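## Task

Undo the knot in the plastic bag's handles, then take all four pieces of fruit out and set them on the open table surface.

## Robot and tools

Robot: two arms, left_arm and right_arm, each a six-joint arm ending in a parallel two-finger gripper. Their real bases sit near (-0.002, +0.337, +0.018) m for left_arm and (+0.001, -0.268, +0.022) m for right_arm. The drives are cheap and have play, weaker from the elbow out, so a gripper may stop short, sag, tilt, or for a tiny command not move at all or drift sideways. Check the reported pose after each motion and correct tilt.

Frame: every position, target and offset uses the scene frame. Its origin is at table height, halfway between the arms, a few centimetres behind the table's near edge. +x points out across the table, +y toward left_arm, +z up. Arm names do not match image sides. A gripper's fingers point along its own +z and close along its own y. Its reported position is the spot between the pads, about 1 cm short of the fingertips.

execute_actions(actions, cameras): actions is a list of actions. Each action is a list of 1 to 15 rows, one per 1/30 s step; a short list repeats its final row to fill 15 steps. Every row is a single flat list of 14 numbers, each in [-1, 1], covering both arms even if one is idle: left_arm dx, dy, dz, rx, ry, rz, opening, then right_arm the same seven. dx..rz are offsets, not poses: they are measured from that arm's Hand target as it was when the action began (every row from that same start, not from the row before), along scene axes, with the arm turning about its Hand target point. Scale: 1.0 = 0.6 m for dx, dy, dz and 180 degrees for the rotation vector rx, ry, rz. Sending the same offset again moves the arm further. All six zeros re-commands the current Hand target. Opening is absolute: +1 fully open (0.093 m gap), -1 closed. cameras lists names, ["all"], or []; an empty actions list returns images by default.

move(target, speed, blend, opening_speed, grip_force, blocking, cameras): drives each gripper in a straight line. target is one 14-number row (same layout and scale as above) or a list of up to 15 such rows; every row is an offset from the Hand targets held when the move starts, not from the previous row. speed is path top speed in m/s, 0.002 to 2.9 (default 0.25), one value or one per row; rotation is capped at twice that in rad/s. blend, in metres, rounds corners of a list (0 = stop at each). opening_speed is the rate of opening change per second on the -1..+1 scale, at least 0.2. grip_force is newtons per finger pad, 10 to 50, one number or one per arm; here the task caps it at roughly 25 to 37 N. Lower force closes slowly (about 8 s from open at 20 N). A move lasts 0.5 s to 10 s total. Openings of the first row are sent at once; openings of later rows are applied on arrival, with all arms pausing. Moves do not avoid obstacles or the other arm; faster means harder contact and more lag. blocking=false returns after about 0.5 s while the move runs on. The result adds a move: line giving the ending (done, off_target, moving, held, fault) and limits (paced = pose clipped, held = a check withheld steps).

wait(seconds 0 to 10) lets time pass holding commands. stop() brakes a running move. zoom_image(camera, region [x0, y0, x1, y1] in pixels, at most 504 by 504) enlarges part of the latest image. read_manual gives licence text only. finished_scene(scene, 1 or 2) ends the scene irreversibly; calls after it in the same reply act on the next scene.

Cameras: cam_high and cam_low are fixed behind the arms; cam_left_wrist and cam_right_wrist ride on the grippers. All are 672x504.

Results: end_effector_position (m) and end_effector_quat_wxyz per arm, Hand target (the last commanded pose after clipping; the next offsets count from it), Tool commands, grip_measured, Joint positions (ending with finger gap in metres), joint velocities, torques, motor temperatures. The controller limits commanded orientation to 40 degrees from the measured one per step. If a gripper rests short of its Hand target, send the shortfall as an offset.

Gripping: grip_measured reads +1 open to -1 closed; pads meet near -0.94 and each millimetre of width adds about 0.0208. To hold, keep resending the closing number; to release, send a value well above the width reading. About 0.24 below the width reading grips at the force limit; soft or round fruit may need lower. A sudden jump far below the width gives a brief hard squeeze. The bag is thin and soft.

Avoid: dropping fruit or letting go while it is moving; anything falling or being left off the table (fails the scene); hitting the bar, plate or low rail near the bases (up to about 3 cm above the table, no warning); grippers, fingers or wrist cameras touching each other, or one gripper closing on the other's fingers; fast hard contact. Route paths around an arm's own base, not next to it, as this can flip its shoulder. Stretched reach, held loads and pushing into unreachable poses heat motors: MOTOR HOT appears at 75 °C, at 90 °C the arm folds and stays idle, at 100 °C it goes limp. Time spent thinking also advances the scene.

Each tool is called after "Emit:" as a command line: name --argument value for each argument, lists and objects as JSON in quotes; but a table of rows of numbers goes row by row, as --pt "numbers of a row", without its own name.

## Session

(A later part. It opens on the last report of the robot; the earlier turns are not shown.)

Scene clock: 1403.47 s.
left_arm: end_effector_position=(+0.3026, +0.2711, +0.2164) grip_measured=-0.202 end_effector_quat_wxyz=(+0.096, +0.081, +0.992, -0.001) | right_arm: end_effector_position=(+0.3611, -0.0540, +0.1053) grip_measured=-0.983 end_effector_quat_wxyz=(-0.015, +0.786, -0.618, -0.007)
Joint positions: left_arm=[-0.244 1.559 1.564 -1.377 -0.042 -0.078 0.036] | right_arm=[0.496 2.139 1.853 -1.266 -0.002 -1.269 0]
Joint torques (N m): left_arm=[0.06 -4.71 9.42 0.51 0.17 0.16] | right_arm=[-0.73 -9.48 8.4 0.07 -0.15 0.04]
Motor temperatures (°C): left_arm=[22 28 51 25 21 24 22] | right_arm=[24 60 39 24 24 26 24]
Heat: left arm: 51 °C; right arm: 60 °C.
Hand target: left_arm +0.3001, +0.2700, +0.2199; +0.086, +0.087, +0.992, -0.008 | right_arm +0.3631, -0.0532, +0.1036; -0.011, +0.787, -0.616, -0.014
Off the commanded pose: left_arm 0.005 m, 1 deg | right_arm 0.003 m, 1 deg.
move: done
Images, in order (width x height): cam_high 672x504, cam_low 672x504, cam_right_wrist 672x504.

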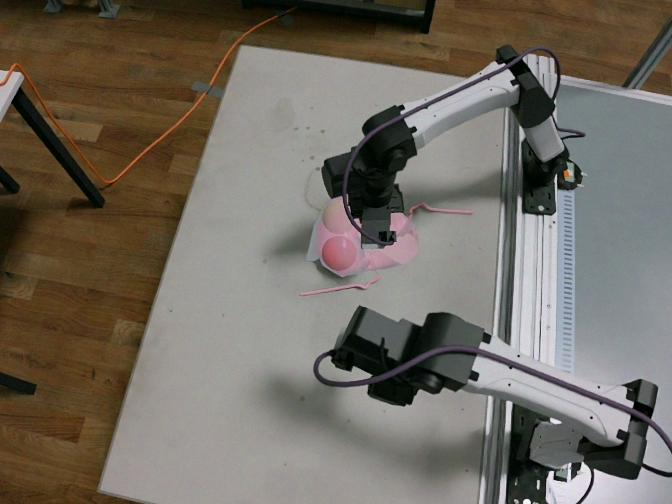

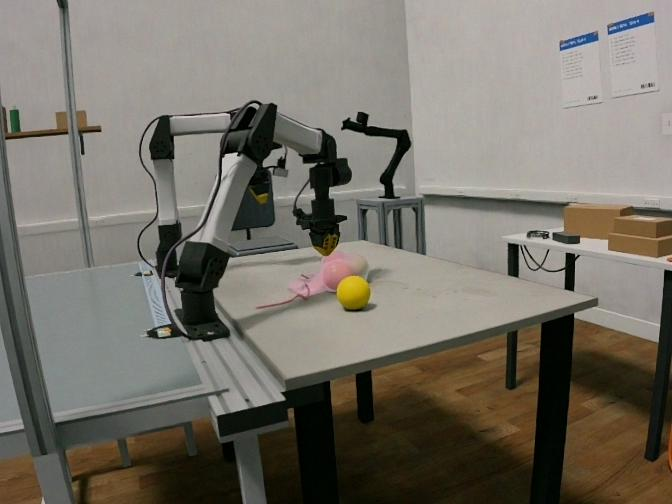

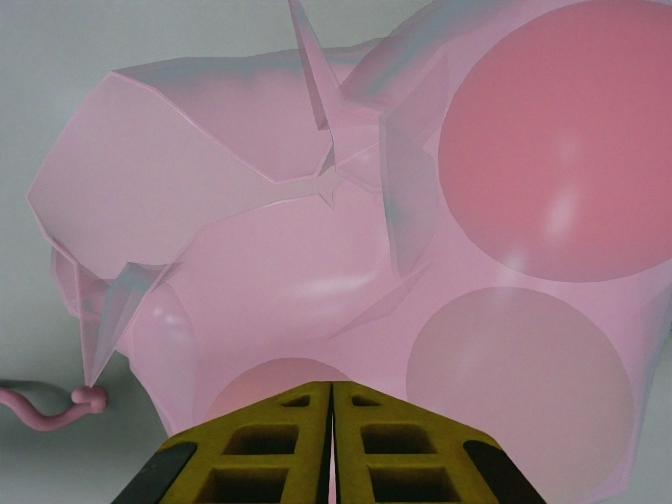

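Emit:
move --target '[0,0,0,0,0,0,-0.2, -0.055,0.012,-0.005,0,0,-0.366,-0.1]' --speed 0.15 --cameras '["cam_high","cam_right_wrist"]'

Scene clock: 1424.83 s.
left_arm: end_effector_position=(+0.3026, +0.2711, +0.2164) grip_measured=-0.202 end_effector_quat_wxyz=(+0.096, +0.081, +0.992, -0.001) | right_arm: end_effector_position=(+0.3293, -0.0499, +0.0856) grip_measured=-0.102 end_effector_quat_wxyz=(-0.010, -0.326, +0.945, +0.002)
Joint positions: left_arm=[-0.244 1.559 1.564 -1.377 -0.042 -0.078 0.036] | right_arm=[0.552 2.087 1.692 -1.199 0.012 -0.069 0.04]
Joint torques (N m): left_arm=[-0.01 -4.74 9.39 0.51 0.19 0.16] | right_arm=[0.65 -14.72 5.03 0.35 0.11 0.28]
Motor temperatures (°C): left_arm=[22 28 51 25 21 24 22] | right_arm=[24 63 41 24 24 26 24]
Heat: left arm: 51 °C; right arm: 63 °C.
Hand target: left_arm +0.3001, +0.2700, +0.2199; +0.086, +0.087, +0.992, -0.008 | right_arm +0.3301, -0.0460, +0.1005; +0.017, -0.326, +0.945, +0.005
Off the commanded pose: left_arm 0.005 m, 1 deg | right_arm 0.016 m, 3 deg.
move: off_target (right_arm)
Images, in order (width x height): cam_high 672x504, cam_right_wrist 672x504.

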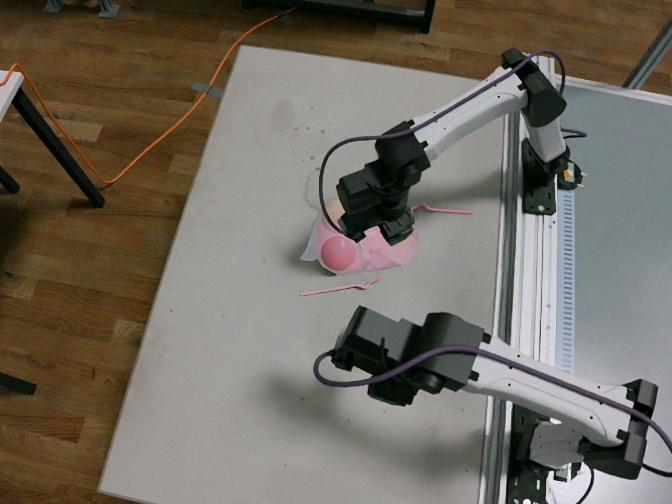

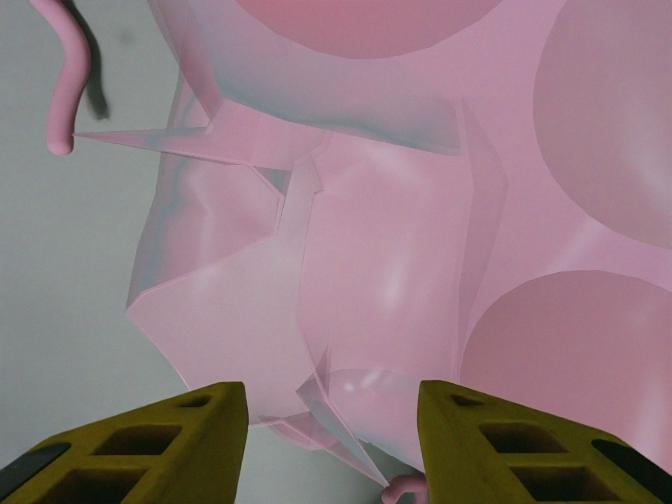

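Emit:
zoom_image --camera "cam_right_wrist" --region '[260, 60, 560, 400]'

Scaled by 1.482 from the camera's 672x504 image, which has a finer 960x720 frame.

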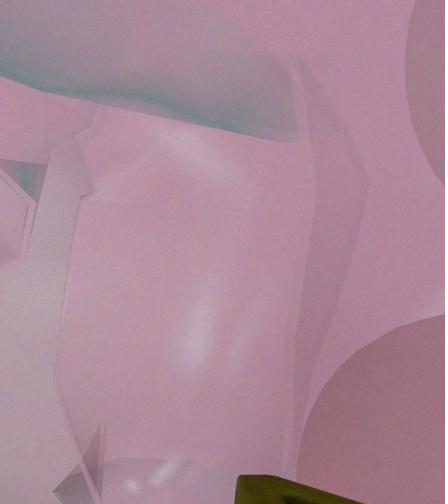

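Emit:
move --target '[0,0,0,0,0,0,-0.2, 0.081,-0.006,-0.04,0,0,0.0,-0.5]' --speed 0.1 --cameras '["cam_high","cam_right_wrist"]'

Scene clock: 1514.63 s.
left_arm: end_effector_position=(+0.3026, +0.2711, +0.2164) grip_measured=-0.202 end_effector_quat_wxyz=(+0.096, +0.081, +0.992, -0.001) | right_arm: end_effector_position=(+0.3713, -0.0535, +0.0771) grip_measured=-0.497 end_effector_quat_wxyz=(+0.009, -0.321, +0.947, +0.006)
Joint positions: left_arm=[-0.244 1.559 1.564 -1.377 -0.042 -0.078 0.036] | right_arm=[0.49 2.192 1.825 -1.188 0.014 -0.12 0.021]
Joint torques (N m): left_arm=[0.06 -4.75 9.48 0.5 0.18 0.17] | right_arm=[-0.25 -9.96 8.65 0.33 0.06 0.07]
Motor temperatures (°C): left_arm=[22 28 51 25 21 24 22] | right_arm=[24 71 37 24 24 26 24]
Heat: left arm: 51 °C; right arm: 71 °C.
Hand target: left_arm +0.3001, +0.2700, +0.2199; +0.086, +0.087, +0.992, -0.008 | right_arm +0.3786, -0.0496, +0.0765; +0.016, -0.326, +0.945, +0.005
Off the commanded pose: left_arm 0.005 m, 1 deg | right_arm 0.008 m, 1 deg.
move: done
Images, in order (width x height): cam_high 672x504, cam_right_wrist 672x504.

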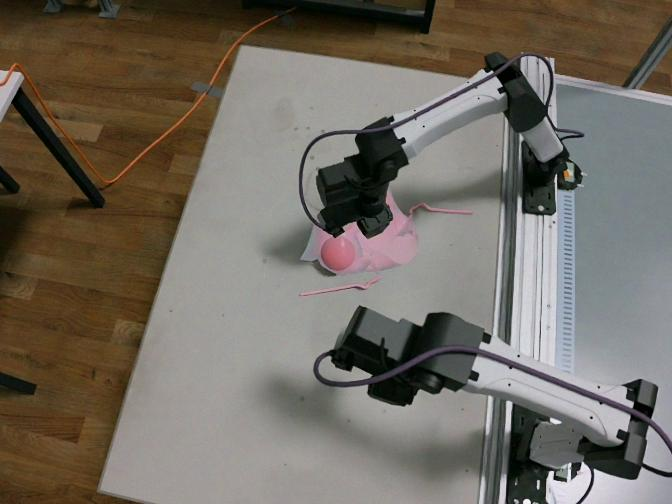

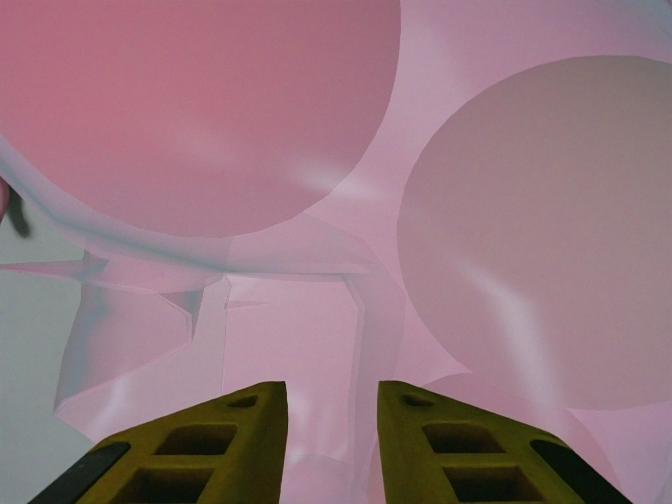

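Emit:
move --pt "0 0 0 0 0 0 -0.2 0.004 -0.006 -0.105 0 0 0.0 -0.5" --pt "0 0 0 0 0 0 -0.2 0.004 -0.006 -0.105 0 0 0.0 -1.0" --speed 0.08 --opening_speed 0.8 --cameras '["cam_right_wrist"]'

Scene clock: 1520.37 s.
left_arm: end_effector_position=(+0.3026, +0.2711, +0.2164) grip_measured=-0.202 end_effector_quat_wxyz=(+0.096, +0.081, +0.992, -0.001) | right_arm: end_effector_position=(+0.3838, -0.0492, +0.0320) grip_measured=-0.983 end_effector_quat_wxyz=(+0.032, -0.323, +0.946, +0.010)
Joint positions: left_arm=[-0.244 1.559 1.564 -1.377 -0.042 -0.078 0.036] | right_arm=[0.482 2.236 1.714 -0.985 0.014 -0.134 0]
Joint torques (N m): left_arm=[0.14 -4.79 9.44 0.51 0.17 0.19] | right_arm=[-0.8 -9.1 4.57 0.54 0.04 0.04]
Motor temperatures (°C): left_arm=[22 28 51 25 21 24 22] | right_arm=[24 70 38 24 24 26 24]
Heat: left arm: 51 °C; right arm: 70 °C.
Hand target: left_arm +0.3001, +0.2700, +0.2199; +0.086, +0.087, +0.992, -0.008 | right_arm +0.3811, -0.0532, +0.0135; +0.017, -0.326, +0.945, +0.005
Off the commanded pose: left_arm 0.005 m, 1 deg | right_arm 0.019 m, 2 deg.
move: off_target (right_arm); target 2's new opening was sent with right_arm's hand 0.019 m and 1 deg from that target
Images, in order (width x height): cam_right_wrist 672x504.

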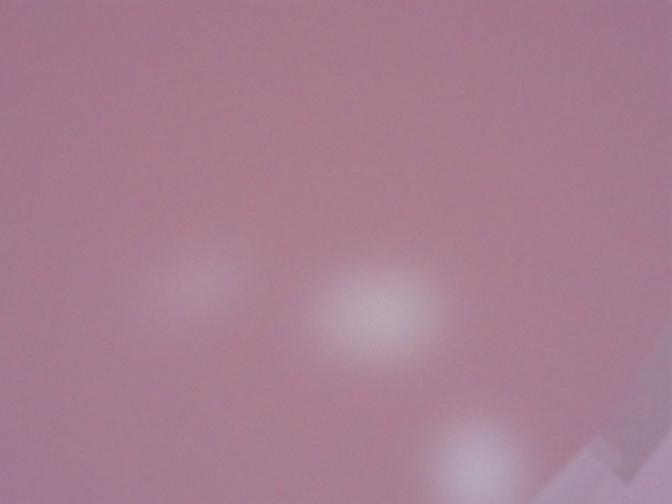

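Emit:
move --target '[0,0,0,0,0,0,-0.2, 0.0,0.0,0.11,0,0,0.0,-1.0]' --speed 0.06 --cameras '["cam_high","cam_low","cam_right_wrist"]'

Scene clock: 1525.17 s.
left_arm: end_effector_position=(+0.3026, +0.2711, +0.2164) grip_measured=-0.202 end_effector_quat_wxyz=(+0.096, +0.081, +0.992, -0.001) | right_arm: end_effector_position=(+0.3755, -0.0547, +0.0617) grip_measured=-0.983 end_effector_quat_wxyz=(-0.002, -0.324, +0.946, +0.003)
Joint positions: left_arm=[-0.244 1.559 1.564 -1.377 -0.042 -0.078 0.036] | right_arm=[0.482 2.236 1.836 -1.177 0.014 -0.134 0]
Joint torques (N m): left_arm=[0.06 -4.67 9.39 0.51 0.18 0.14] | right_arm=[-0.35 -14.09 8.54 0.11 0.07 0.03]
Motor temperatures (°C): left_arm=[22 28 51 25 21 24 22] | right_arm=[24 70 38 24 24 26 24]
Heat: left arm: 51 °C; right arm: 70 °C.
Hand target: left_arm +0.3001, +0.2700, +0.2199; +0.086, +0.087, +0.992, -0.008 | right_arm +0.3811, -0.0532, +0.0795; +0.016, -0.326, +0.945, +0.005
Off the commanded pose: left_arm 0.005 m, 1 deg | right_arm 0.019 m, 2 deg.
move: off_target (right_arm)
Images, in order (width x height): cam_high 672x504, cam_low 672x504, cam_right_wrist 672x504.

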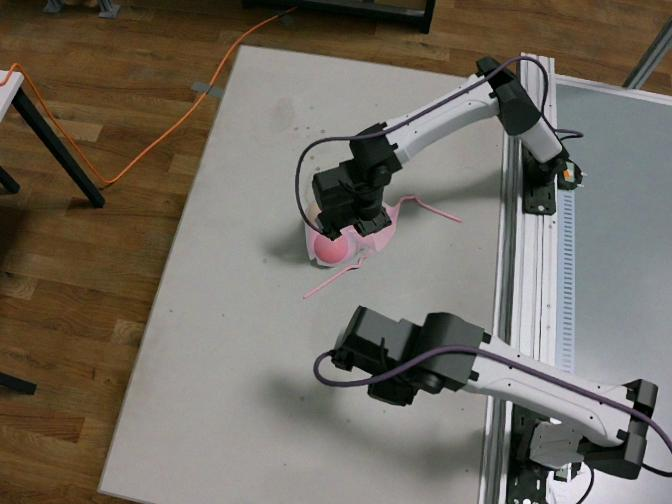

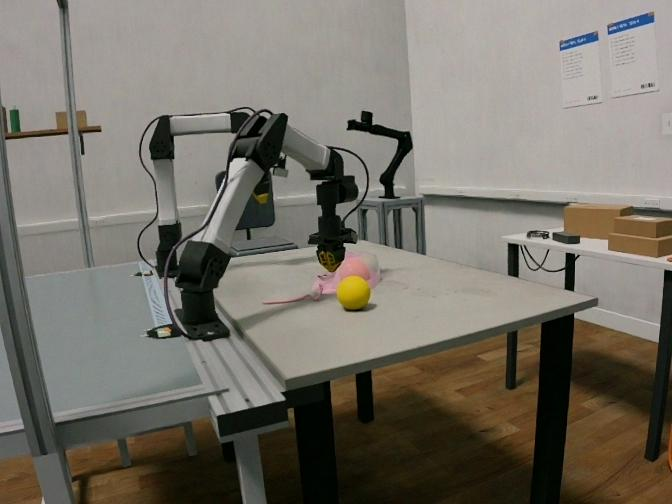

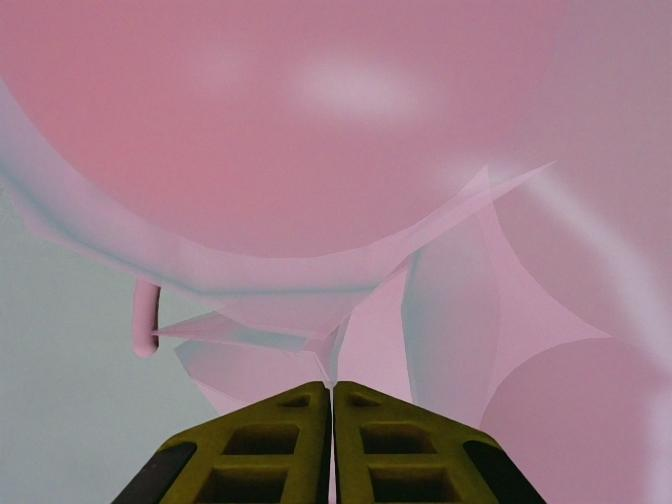

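Emit:
move --target '[0,0,0,0,0,0,-0.2, 0.0,0.0,0.1,0,0,0.0,-1.0]' --speed 0.06 --cameras '["cam_high","cam_low","cam_right_wrist"]'

Scene clock: 1530.37 s.
left_arm: end_effector_position=(+0.3026, +0.2711, +0.2164) grip_measured=-0.202 end_effector_quat_wxyz=(+0.096, +0.081, +0.992, -0.001) | right_arm: end_effector_position=(+0.3791, -0.0542, +0.1238) grip_measured=-0.983 end_effector_quat_wxyz=(+0.001, -0.324, +0.946, +0.004)
Joint positions: left_arm=[-0.244 1.559 1.564 -1.377 -0.042 -0.078 0.036] | right_arm=[0.482 2.236 2.083 -1.418 0.014 -0.134 0]
Joint torques (N m): left_arm=[0.09 -4.71 9.39 0.52 0.18 0.16] | right_arm=[-0.24 -13.48 8.47 0.14 0.06 0.13]
Motor temperatures (°C): left_arm=[22 28 52 25 21 24 22] | right_arm=[24 71 39 24 24 26 24]
Heat: left arm: 52 °C; right arm: 71 °C.
Hand target: left_arm +0.3001, +0.2700, +0.2199; +0.086, +0.087, +0.992, -0.008 | right_arm +0.3810, -0.0532, +0.1395; +0.016, -0.326, +0.945, +0.005
Off the commanded pose: left_arm 0.005 m, 1 deg | right_arm 0.016 m, 2 deg.
move: off_target (right_arm)
Images, in order (width x height): cam_high 672x504, cam_low 672x504, cam_right_wrist 672x504.

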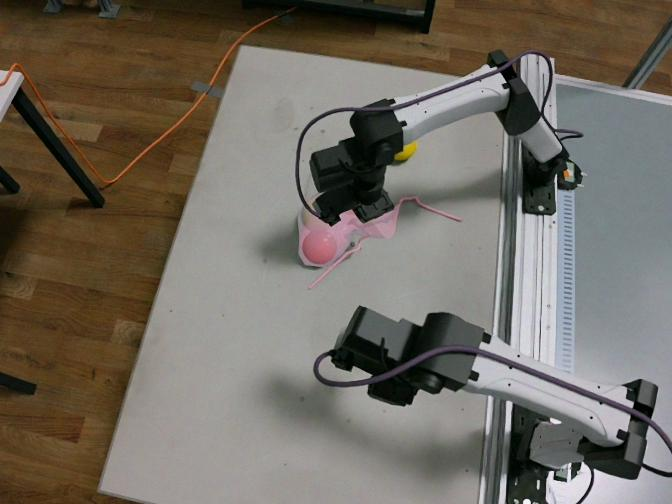

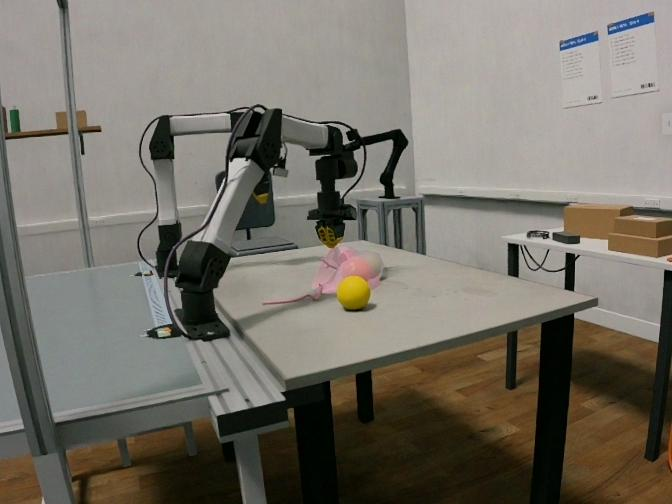

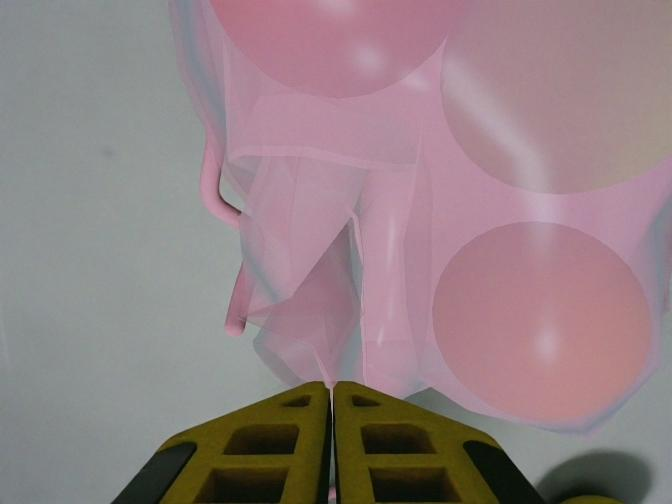

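Emit:
zoom_image --camera "cam_right_wrist" --region '[200, 180, 470, 420]'

Emit:
zoom_image --camera "cam_low" --region '[250, 200, 430, 330]'

Scaled by 1.867 from the camera's 672x504 image, which has a finer 960x720 frame.

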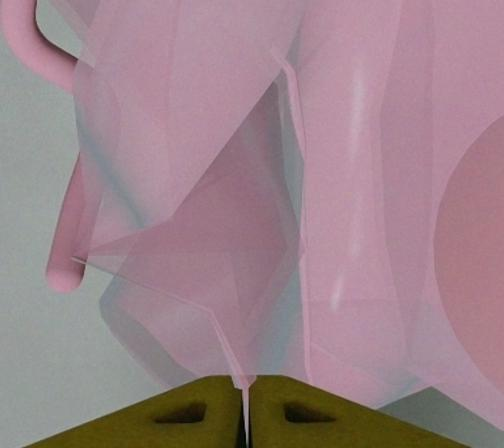

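Scaled by 2.800 from the camera's 672x504 image, which has a finer 960x720 frame.

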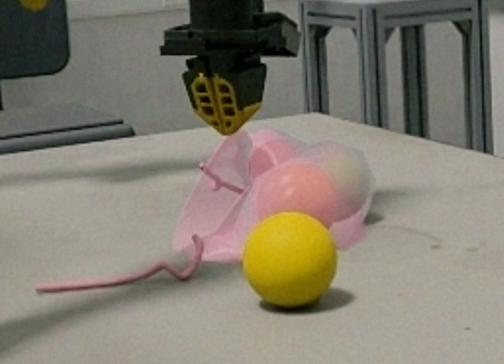

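Emit:
move --pt "0 0 0 0 0 0 -0.2 -0.10 0.0 -0.05 0 0 0.0 -1.0" --pt "0 0 0 0 0 0 -0.2 -0.19 0.0 -0.17 0 0 0.0 -1.0" --speed 0.07 --blend '[0.03, 0]' --cameras '["cam_high","cam_low","cam_right_wrist"]'

Scene clock: 1541.63 s.
left_arm: end_effector_position=(+0.3026, +0.2711, +0.2164) grip_measured=-0.202 end_effector_quat_wxyz=(+0.096, +0.081, +0.992, -0.001) | right_arm: end_effector_position=(+0.2651, -0.0582, +0.0301) grip_measured=-0.983 end_effector_quat_wxyz=(-0.005, -0.326, +0.945, +0.000)
Joint positions: left_arm=[-0.244 1.559 1.564 -1.377 -0.042 -0.078 0.036] | right_arm=[0.637 1.937 1.239 -0.889 0.018 0.016 0]
Joint torques (N m): left_arm=[0.1 -4.77 9.47 0.51 0.17 0.16] | right_arm=[0.69 -11.75 4.57 0.42 0.04 0.22]
Motor temperatures (°C): left_arm=[22 28 52 25 21 24 22] | right_arm=[24 73 39 24 24 26 24]
Heat: left arm: 52 °C; right arm: 73 °C.
Hand target: left_arm +0.3001, +0.2700, +0.2199; +0.086, +0.087, +0.992, -0.008 | right_arm +0.2671, -0.0533, +0.0374; +0.016, -0.326, +0.945, +0.005
Off the commanded pose: left_arm 0.005 m, 1 deg | right_arm 0.009 m, 3 deg.
move: off_target (right_arm)
Images, in order (width x height): cam_high 672x504, cam_low 672x504, cam_right_wrist 672x504.

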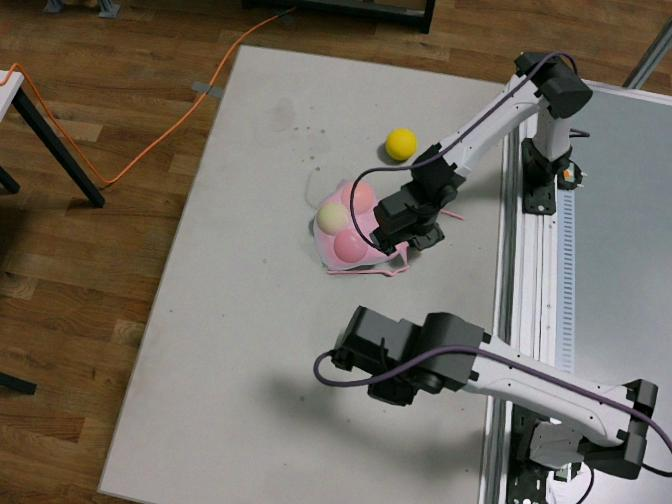

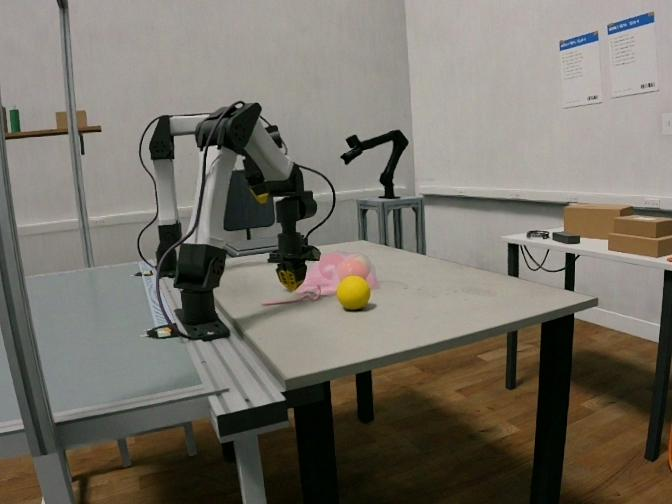

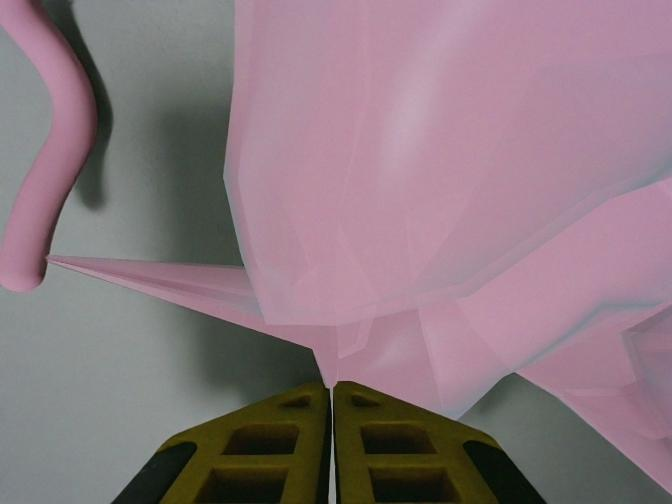

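Emit:
move --pt "0 0 0 0 0 0 -0.2 0.0 0.0 0.0 0 0 0.0 -0.5" --pt "0 0 0 0 0 0 -0.2 -0.03 0.0 0.12 0 0 0.0 -0.5" --pt "0 0 0 0 0 0 -0.2 -0.06 -0.05 0.24 0 0 0.2 -0.5" --speed 0.12 --opening_speed 0.8 --cameras '["cam_high","cam_right_wrist"]'

Scene clock: 1549.70 s.
left_arm: end_effector_position=(+0.3026, +0.2711, +0.2164) grip_measured=-0.202 end_effector_quat_wxyz=(+0.096, +0.081, +0.992, -0.001) | right_arm: end_effector_position=(+0.2295, -0.0843, +0.1661) grip_measured=-0.502 end_effector_quat_wxyz=(-0.007, -0.601, +0.799, +0.003)
Joint positions: left_arm=[-0.244 1.559 1.564 -1.377 -0.042 -0.078 0.036] | right_arm=[0.653 1.671 1.465 -1.385 0.015 -0.592 0.021]
Joint torques (N m): left_arm=[0.08 -4.75 9.4 0.53 0.18 0.17] | right_arm=[-0.9 -9.39 8.54 0.11 -0.09 0.03]
Motor temperatures (°C): left_arm=[22 28 52 25 21 24 22] | right_arm=[24 73 39 24 24 26 24]
Heat: left arm: 52 °C; right arm: 73 °C.
Hand target: left_arm +0.3001, +0.2700, +0.2199; +0.086, +0.087, +0.992, -0.008 | right_arm +0.2310, -0.0833, +0.1814; +0.014, -0.602, +0.798, +0.010
Off the commanded pose: left_arm 0.005 m, 1 deg | right_arm 0.015 m, 3 deg.
move: off_target (right_arm)
Images, in order (width x height): cam_high 672x504, cam_right_wrist 672x504.

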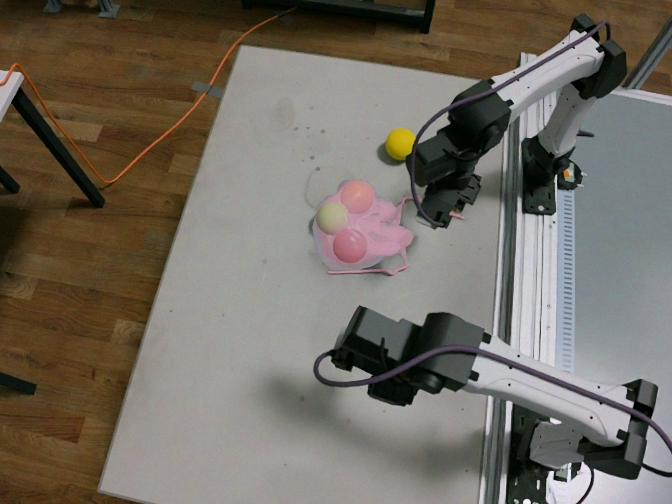

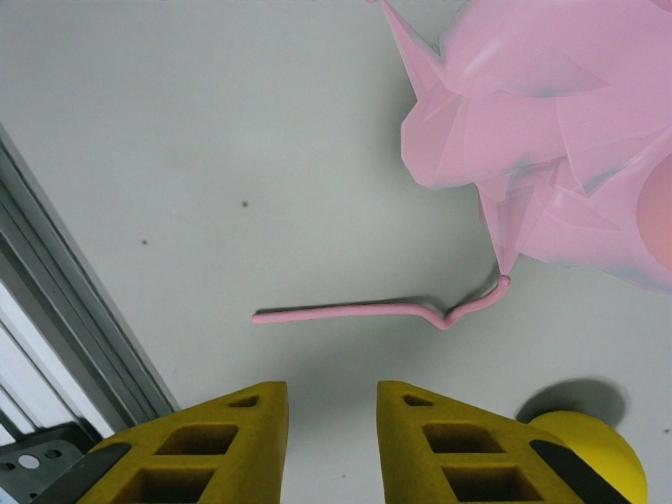

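Emit:
move --target '[0,0,0,0,0,0,-0.2, -0.01,0.0,-0.07,0,0,0.0,-0.5]' --speed 0.06 --cameras '[]'

Emit:
zoom_image --camera "cam_high" --region '[280, 150, 470, 300]'

Scene clock: 1555.47 s.
left_arm: end_effector_position=(+0.3026, +0.2711, +0.2164) grip_measured=-0.202 end_effector_quat_wxyz=(+0.096, +0.081, +0.992, -0.001) | right_arm: end_effector_position=(+0.2261, -0.0861, +0.1330) grip_measured=-0.502 end_effector_quat_wxyz=(-0.006, -0.601, +0.799, +0.003)
Joint positions: left_arm=[-0.244 1.559 1.564 -1.377 -0.042 -0.078 0.036] | right_arm=[0.653 1.659 1.321 -1.251 0.014 -0.593 0.021]
Joint torques (N m): left_arm=[0.05 -4.77 9.37 0.5 0.19 0.17] | right_arm=[0.02 -10.03 5.19 0.36 -0.15 0.13]
Motor temperatures (°C): left_arm=[22 28 52 25 21 24 22] | right_arm=[24 70 40 24 24 26 24]
Heat: left arm: 52 °C; right arm: 70 °C.
Hand target: left_arm +0.3001, +0.2700, +0.2199; +0.086, +0.087, +0.992, -0.008 | right_arm +0.2251, -0.0832, +0.1395; +0.014, -0.602, +0.798, +0.010
Off the commanded pose: left_arm 0.005 m, 1 deg | right_arm 0.007 m, 2 deg.
move: done
No camera images: "cameras" was empty.

Scaled by 2.653 from the camera's 672x504 image, which has a finer 960x720 frame.
This view is cut from an older image: the scene may have changed since it was taken.

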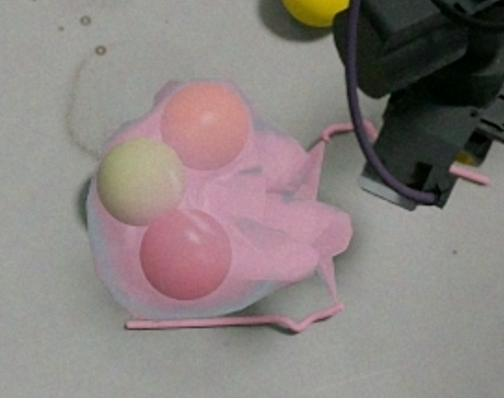

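Emit:
move --pt "0 0 0 0 0 0 -0.2 0.10 0.02 0.06 0 0 0.12 -0.5" --pt "0 0 0 0 0 0 -0.2 0.27 0.025 0.04 0 0 0.344 -0.5" --speed 0.2 --blend '[0.04, 0]' --cameras '["cam_high","cam_right_wrist"]'

Scene clock: 1583.20 s.
left_arm: end_effector_position=(+0.3026, +0.2711, +0.2164) grip_measured=-0.202 end_effector_quat_wxyz=(+0.096, +0.081, +0.992, -0.001) | right_arm: end_effector_position=(+0.3855, -0.0697, +0.1655) grip_measured=-0.502 end_effector_quat_wxyz=(-0.018, +0.925, -0.379, +0.001)
Joint positions: left_arm=[-0.244 1.559 1.564 -1.377 -0.042 -0.078 0.036] | right_arm=[0.44 2.23 2.241 -1.555 0 -1.882 0.021]
Joint torques (N m): left_arm=[0.01 -4.66 9.37 0.51 0.18 0.19] | right_arm=[-0.49 -9.76 8.34 0.09 -0.17 0.04]
Motor temperatures (°C): left_arm=[22 28 52 25 21 24 22] | right_arm=[24 65 39 24 24 26 24]
Heat: left arm: 52 °C; right arm: 65 °C.
Hand target: left_arm +0.3001, +0.2700, +0.2199; +0.086, +0.087, +0.992, -0.008 | right_arm +0.3871, -0.0683, +0.1634; -0.007, +0.927, -0.375, -0.016
Off the commanded pose: left_arm 0.005 m, 1 deg | right_arm 0.003 m, 2 deg.
joint sent to its limit (right arm) — joint 4 (wrist pitch), lower limit. The joint targets still meet the commanded pose.
move: done
Images, in order (width x height): cam_high 672x504, cam_right_wrist 672x504.

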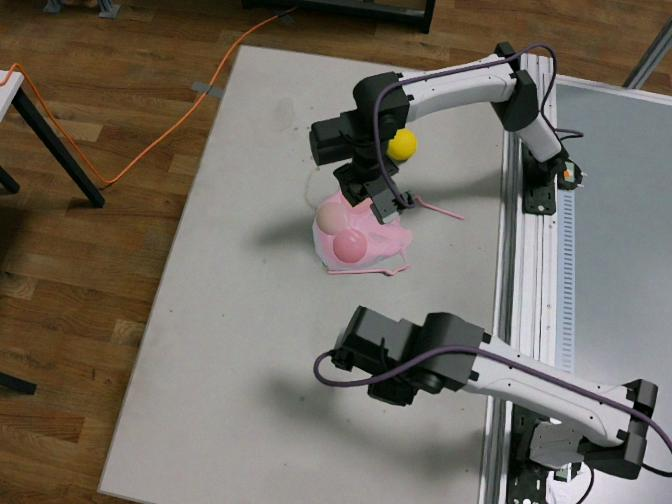

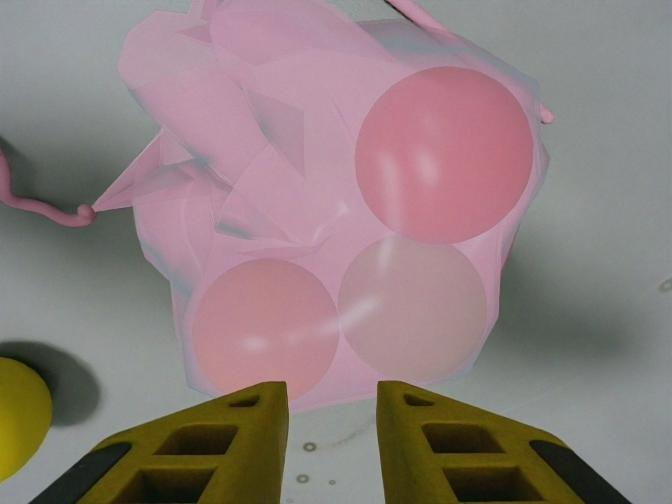

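Emit:
zoom_image --camera "cam_right_wrist" --region '[80, 0, 400, 280]'

Scaled by 1.575 from the camera's 672x504 image, which has a finer 960x720 frame.

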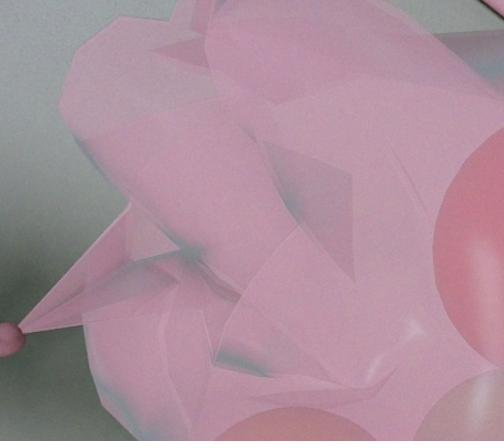

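Emit:
move --pt "0 0 0 0 0 0 -0.2 0.0 0.005 -0.12 0 0 0.0 -0.5" --pt "0 0 0 0 0 0 -0.2 0.0 0.005 -0.215 0 0 0.0 -0.5" --speed '[0.12, 0.06]' --cameras '["cam_right_wrist"]'

Scene clock: 1603.53 s.
left_arm: end_effector_position=(+0.3026, +0.2711, +0.2164) grip_measured=-0.202 end_effector_quat_wxyz=(+0.096, +0.081, +0.992, -0.001) | right_arm: end_effector_position=(+0.3866, -0.0657, +0.0466) grip_measured=-0.502 end_effector_quat_wxyz=(-0.008, +0.926, -0.378, -0.009)
Joint positions: left_arm=[-0.244 1.559 1.564 -1.377 -0.042 -0.078 0.036] | right_arm=[0.44 2.262 1.821 -1.131 -0.003 -1.883 0.021]
Joint torques (N m): left_arm=[0.08 -4.81 9.5 0.51 0.19 0.17] | right_arm=[-0.55 -10.02 5.22 0.36 -0.15 0]
Motor temperatures (°C): left_arm=[22 28 52 25 21 24 22] | right_arm=[24 66 39 24 24 26 24]
Heat: left arm: 52 °C; right arm: 66 °C.
Hand target: left_arm +0.3001, +0.2700, +0.2199; +0.086, +0.087, +0.992, -0.008 | right_arm +0.3872, -0.0652, +0.0345; -0.007, +0.927, -0.375, -0.016
Off the commanded pose: left_arm 0.005 m, 1 deg | right_arm 0.012 m, 1 deg.
move: off_target (right_arm)
Images, in order (width x height): cam_right_wrist 672x504.

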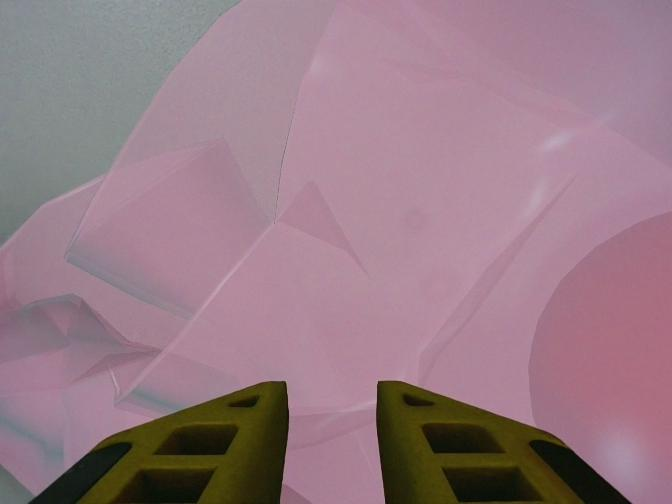

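Emit:
move --pt "0 0 0 0 0 0 -0.2 0.0 0.0 -0.012 0 0 0.0 -0.5" --pt "0 0 0 0 0 0 -0.2 0.0 0.0 -0.012 0 0 0.0 -1.0" --speed 0.04 --opening_speed 0.7 --cameras '["cam_high","cam_right_wrist"]'

Scene clock: 1609.93 s.
left_arm: end_effector_position=(+0.3026, +0.2711, +0.2164) grip_measured=-0.202 end_effector_quat_wxyz=(+0.096, +0.081, +0.992, -0.001) | right_arm: end_effector_position=(+0.3885, -0.0645, +0.0399) grip_measured=-0.983 end_effector_quat_wxyz=(-0.011, +0.926, -0.378, -0.007)
Joint positions: left_arm=[-0.244 1.559 1.564 -1.377 -0.042 -0.078 0.036] | right_arm=[0.44 2.27 1.805 -1.1 -0.003 -1.884 0]
Joint torques (N m): left_arm=[0.08 -4.74 9.42 0.52 0.19 0.18] | right_arm=[-0.73 -9.98 5.08 0.33 -0.11 0.01]
Motor temperatures (°C): left_arm=[22 28 52 25 21 24 22] | right_arm=[24 67 38 24 24 26 24]
Heat: left arm: 52 °C; right arm: 67 °C.
Hand target: left_arm +0.3001, +0.2700, +0.2199; +0.086, +0.087, +0.992, -0.008 | right_arm +0.3871, -0.0653, +0.0272; -0.007, +0.927, -0.375, -0.016
Off the commanded pose: left_arm 0.005 m, 1 deg | right_arm 0.013 m, 1 deg.
move: off_target (right_arm); target 2's new opening was sent with right_arm's hand 0.016 m and 1 deg from that target
Images, in order (width x height): cam_high 672x504, cam_right_wrist 672x504.

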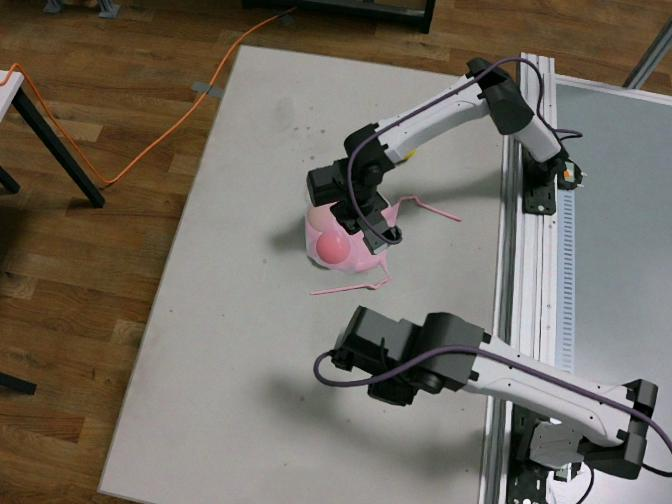

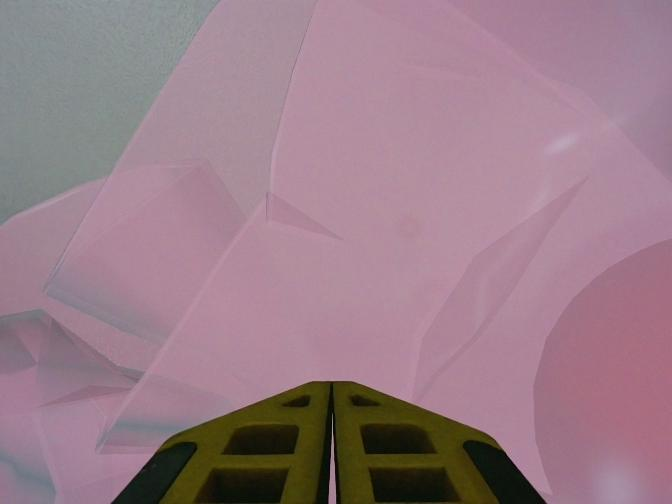

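Emit:
move --target '[0,0,0,0,0,0,-0.2, 0.0,0.0,0.09,0,0,0.0,-1.0]' --speed 0.05 --cameras '["cam_high","cam_right_wrist"]'

Scene clock: 1615.00 s.
left_arm: end_effector_position=(+0.3026, +0.2711, +0.2164) grip_measured=-0.202 end_effector_quat_wxyz=(+0.096, +0.081, +0.992, -0.001) | right_arm: end_effector_position=(+0.3830, -0.0680, +0.0681) grip_measured=-0.983 end_effector_quat_wxyz=(+0.006, +0.926, -0.377, -0.022)
Joint positions: left_arm=[-0.244 1.559 1.564 -1.377 -0.042 -0.078 0.036] | right_arm=[0.44 2.27 1.918 -1.259 -0.003 -1.884 0]
Joint torques (N m): left_arm=[0.1 -4.71 9.37 0.51 0.18 0.18] | right_arm=[-0.43 -13.35 8.38 -0.04 -0.11 0.04]
Motor temperatures (°C): left_arm=[22 28 52 25 21 24 22] | right_arm=[24 67 38 24 24 26 24]
Heat: left arm: 52 °C; right arm: 67 °C.
Hand target: left_arm +0.3001, +0.2700, +0.2199; +0.086, +0.087, +0.992, -0.008 | right_arm +0.3872, -0.0652, +0.0813; -0.007, +0.927, -0.375, -0.016
Off the commanded pose: left_arm 0.005 m, 1 deg | right_arm 0.014 m, 2 deg.
move: off_target (right_arm)
Images, in order (width x height): cam_high 672x504, cam_right_wrist 672x504.

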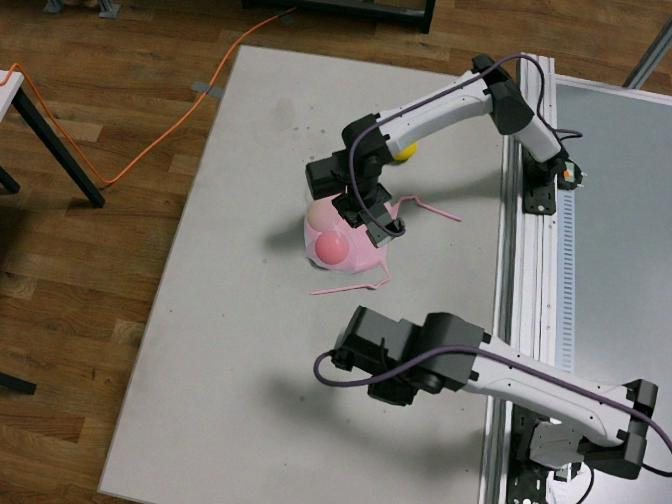

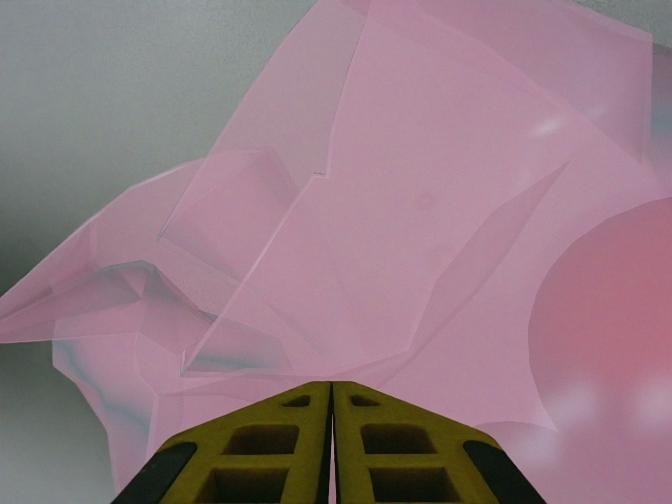

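Emit:
move --pt "0 0 0 0 0 0 -0.2 -0.08 0.03 0.12 0 0 0 -0.5" --pt "0 0 0 0 0 0 -0.2 -0.12 0.04 0.10 0 0 -0.15 -0.5" --speed 0.15 --blend '[0.03, 0]' --cameras '["cam_high","cam_right_wrist"]'

Scene clock: 1654.57 s.
left_arm: end_effector_position=(+0.3026, +0.2711, +0.2164) grip_measured=-0.202 end_effector_quat_wxyz=(+0.096, +0.081, +0.992, -0.001) | right_arm: end_effector_position=(+0.3172, -0.0462, +0.1272) grip_measured=-0.502 end_effector_quat_wxyz=(+0.015, +0.814, -0.581, -0.019)
Joint positions: left_arm=[-0.244 1.559 1.564 -1.377 -0.042 -0.078 0.036] | right_arm=[0.573 2.064 1.822 -1.374 -0.004 -1.286 0.021]
Joint torques (N m): left_arm=[0.09 -4.68 9.42 0.5 0.19 0.16] | right_arm=[0.65 -14.09 4.9 0.27 -0.16 0.23]
Motor temperatures (°C): left_arm=[22 28 52 25 21 24 22] | right_arm=[24 73 39 24 24 26 24]
Heat: left arm: 52 °C; right arm: 73 °C.
Hand target: left_arm +0.3001, +0.2700, +0.2199; +0.086, +0.087, +0.992, -0.008 | right_arm +0.3150, -0.0413, +0.1412; -0.010, +0.814, -0.581, -0.014
Off the commanded pose: left_arm 0.005 m, 1 deg | right_arm 0.015 m, 3 deg.
move: off_target (right_arm)
Images, in order (width x height): cam_high 672x504, cam_right_wrist 672x504.

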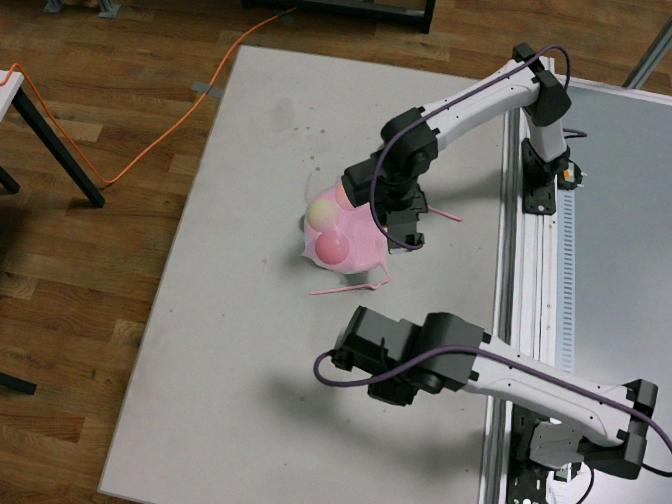

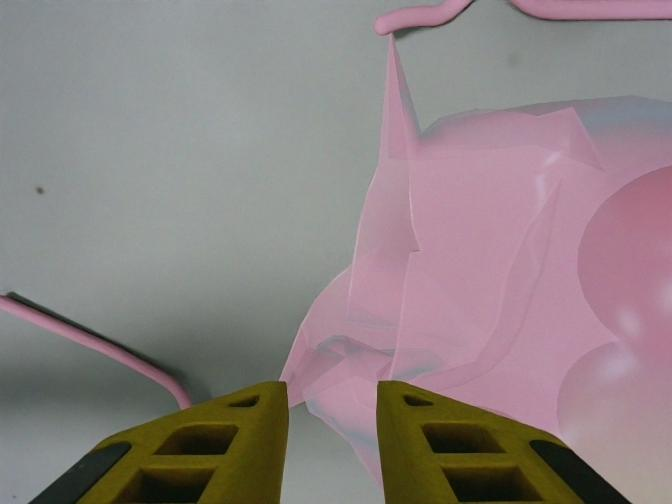

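Emit:
execute_actions --actions '[[[0,0,0,0,0,0,-0.2,0,0,-0.02,0,0,0,-0.5],[0,0,0,0,0,0,-0.2,0,0,-0.03,0,0,0,-0.5]]]' --cameras '["cam_high","cam_low"]'

Emit:
zoom_image --camera "cam_high" --region '[280, 150, 440, 310]'

Emit:
zoom_image --camera "cam_low" --region '[270, 230, 420, 320]'

Scene clock: 1664.90 s.
left_arm: end_effector_position=(+0.3026, +0.2711, +0.2164) grip_measured=-0.202 end_effector_quat_wxyz=(+0.096, +0.081, +0.992, -0.001) | right_arm: end_effector_position=(+0.3165, -0.0463, +0.1129) grip_measured=-0.502 end_effector_quat_wxyz=(+0.010, +0.814, -0.581, -0.017)
Joint positions: left_arm=[-0.244 1.559 1.564 -1.377 -0.042 -0.078 0.036] | right_arm=[0.573 2.053 1.75 -1.303 -0.004 -1.285 0.021]
Joint torques (N m): left_arm=[0.1 -4.68 9.4 0.52 0.18 0.17] | right_arm=[0.36 -13.37 5.14 0.29 -0.11 0.23]
Motor temperatures (°C): left_arm=[22 28 52 25 21 24 22] | right_arm=[24 72 39 24 24 26 24]
Heat: left arm: 52 °C; right arm: 72 °C.
Hand target: left_arm +0.3001, +0.2700, +0.2199; +0.086, +0.087, +0.992, -0.008 | right_arm +0.3151, -0.0412, +0.1233; -0.010, +0.814, -0.581, -0.014
Off the commanded pose: left_arm 0.005 m, 1 deg | right_arm 0.012 m, 2 deg.
Images, in order (width x height): cam_high 672x504, cam_low 672x504.

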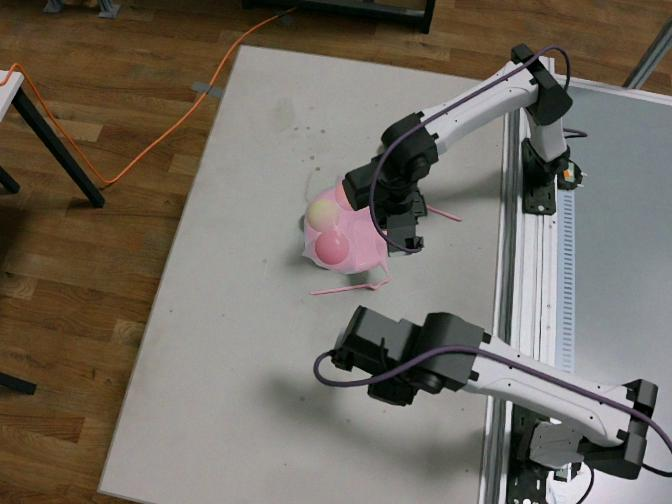

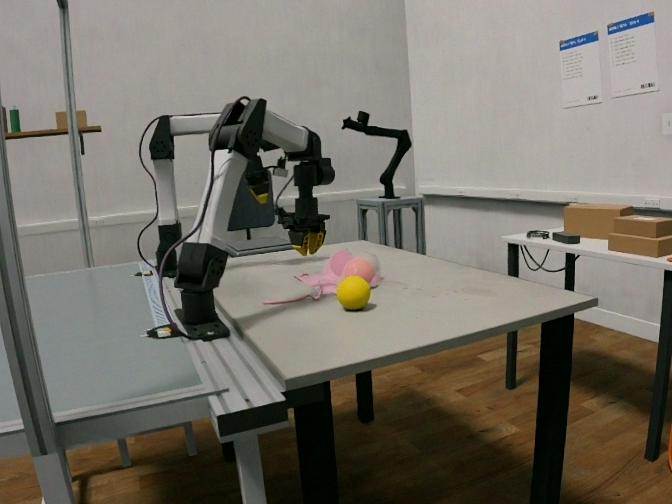

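Scaled by 3.150 from the camera's 672x504 image, which has a finer 960x720 frame.

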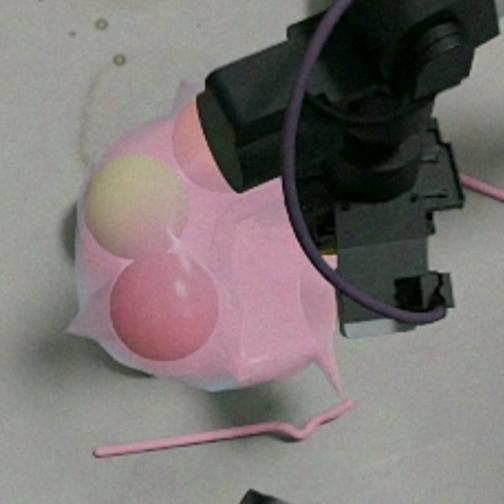

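Scaled by 3.360 from the camera's 672x504 image, which has a finer 960x720 frame.

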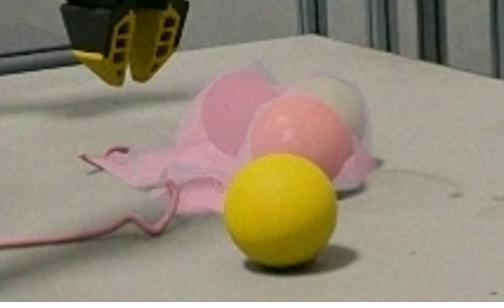

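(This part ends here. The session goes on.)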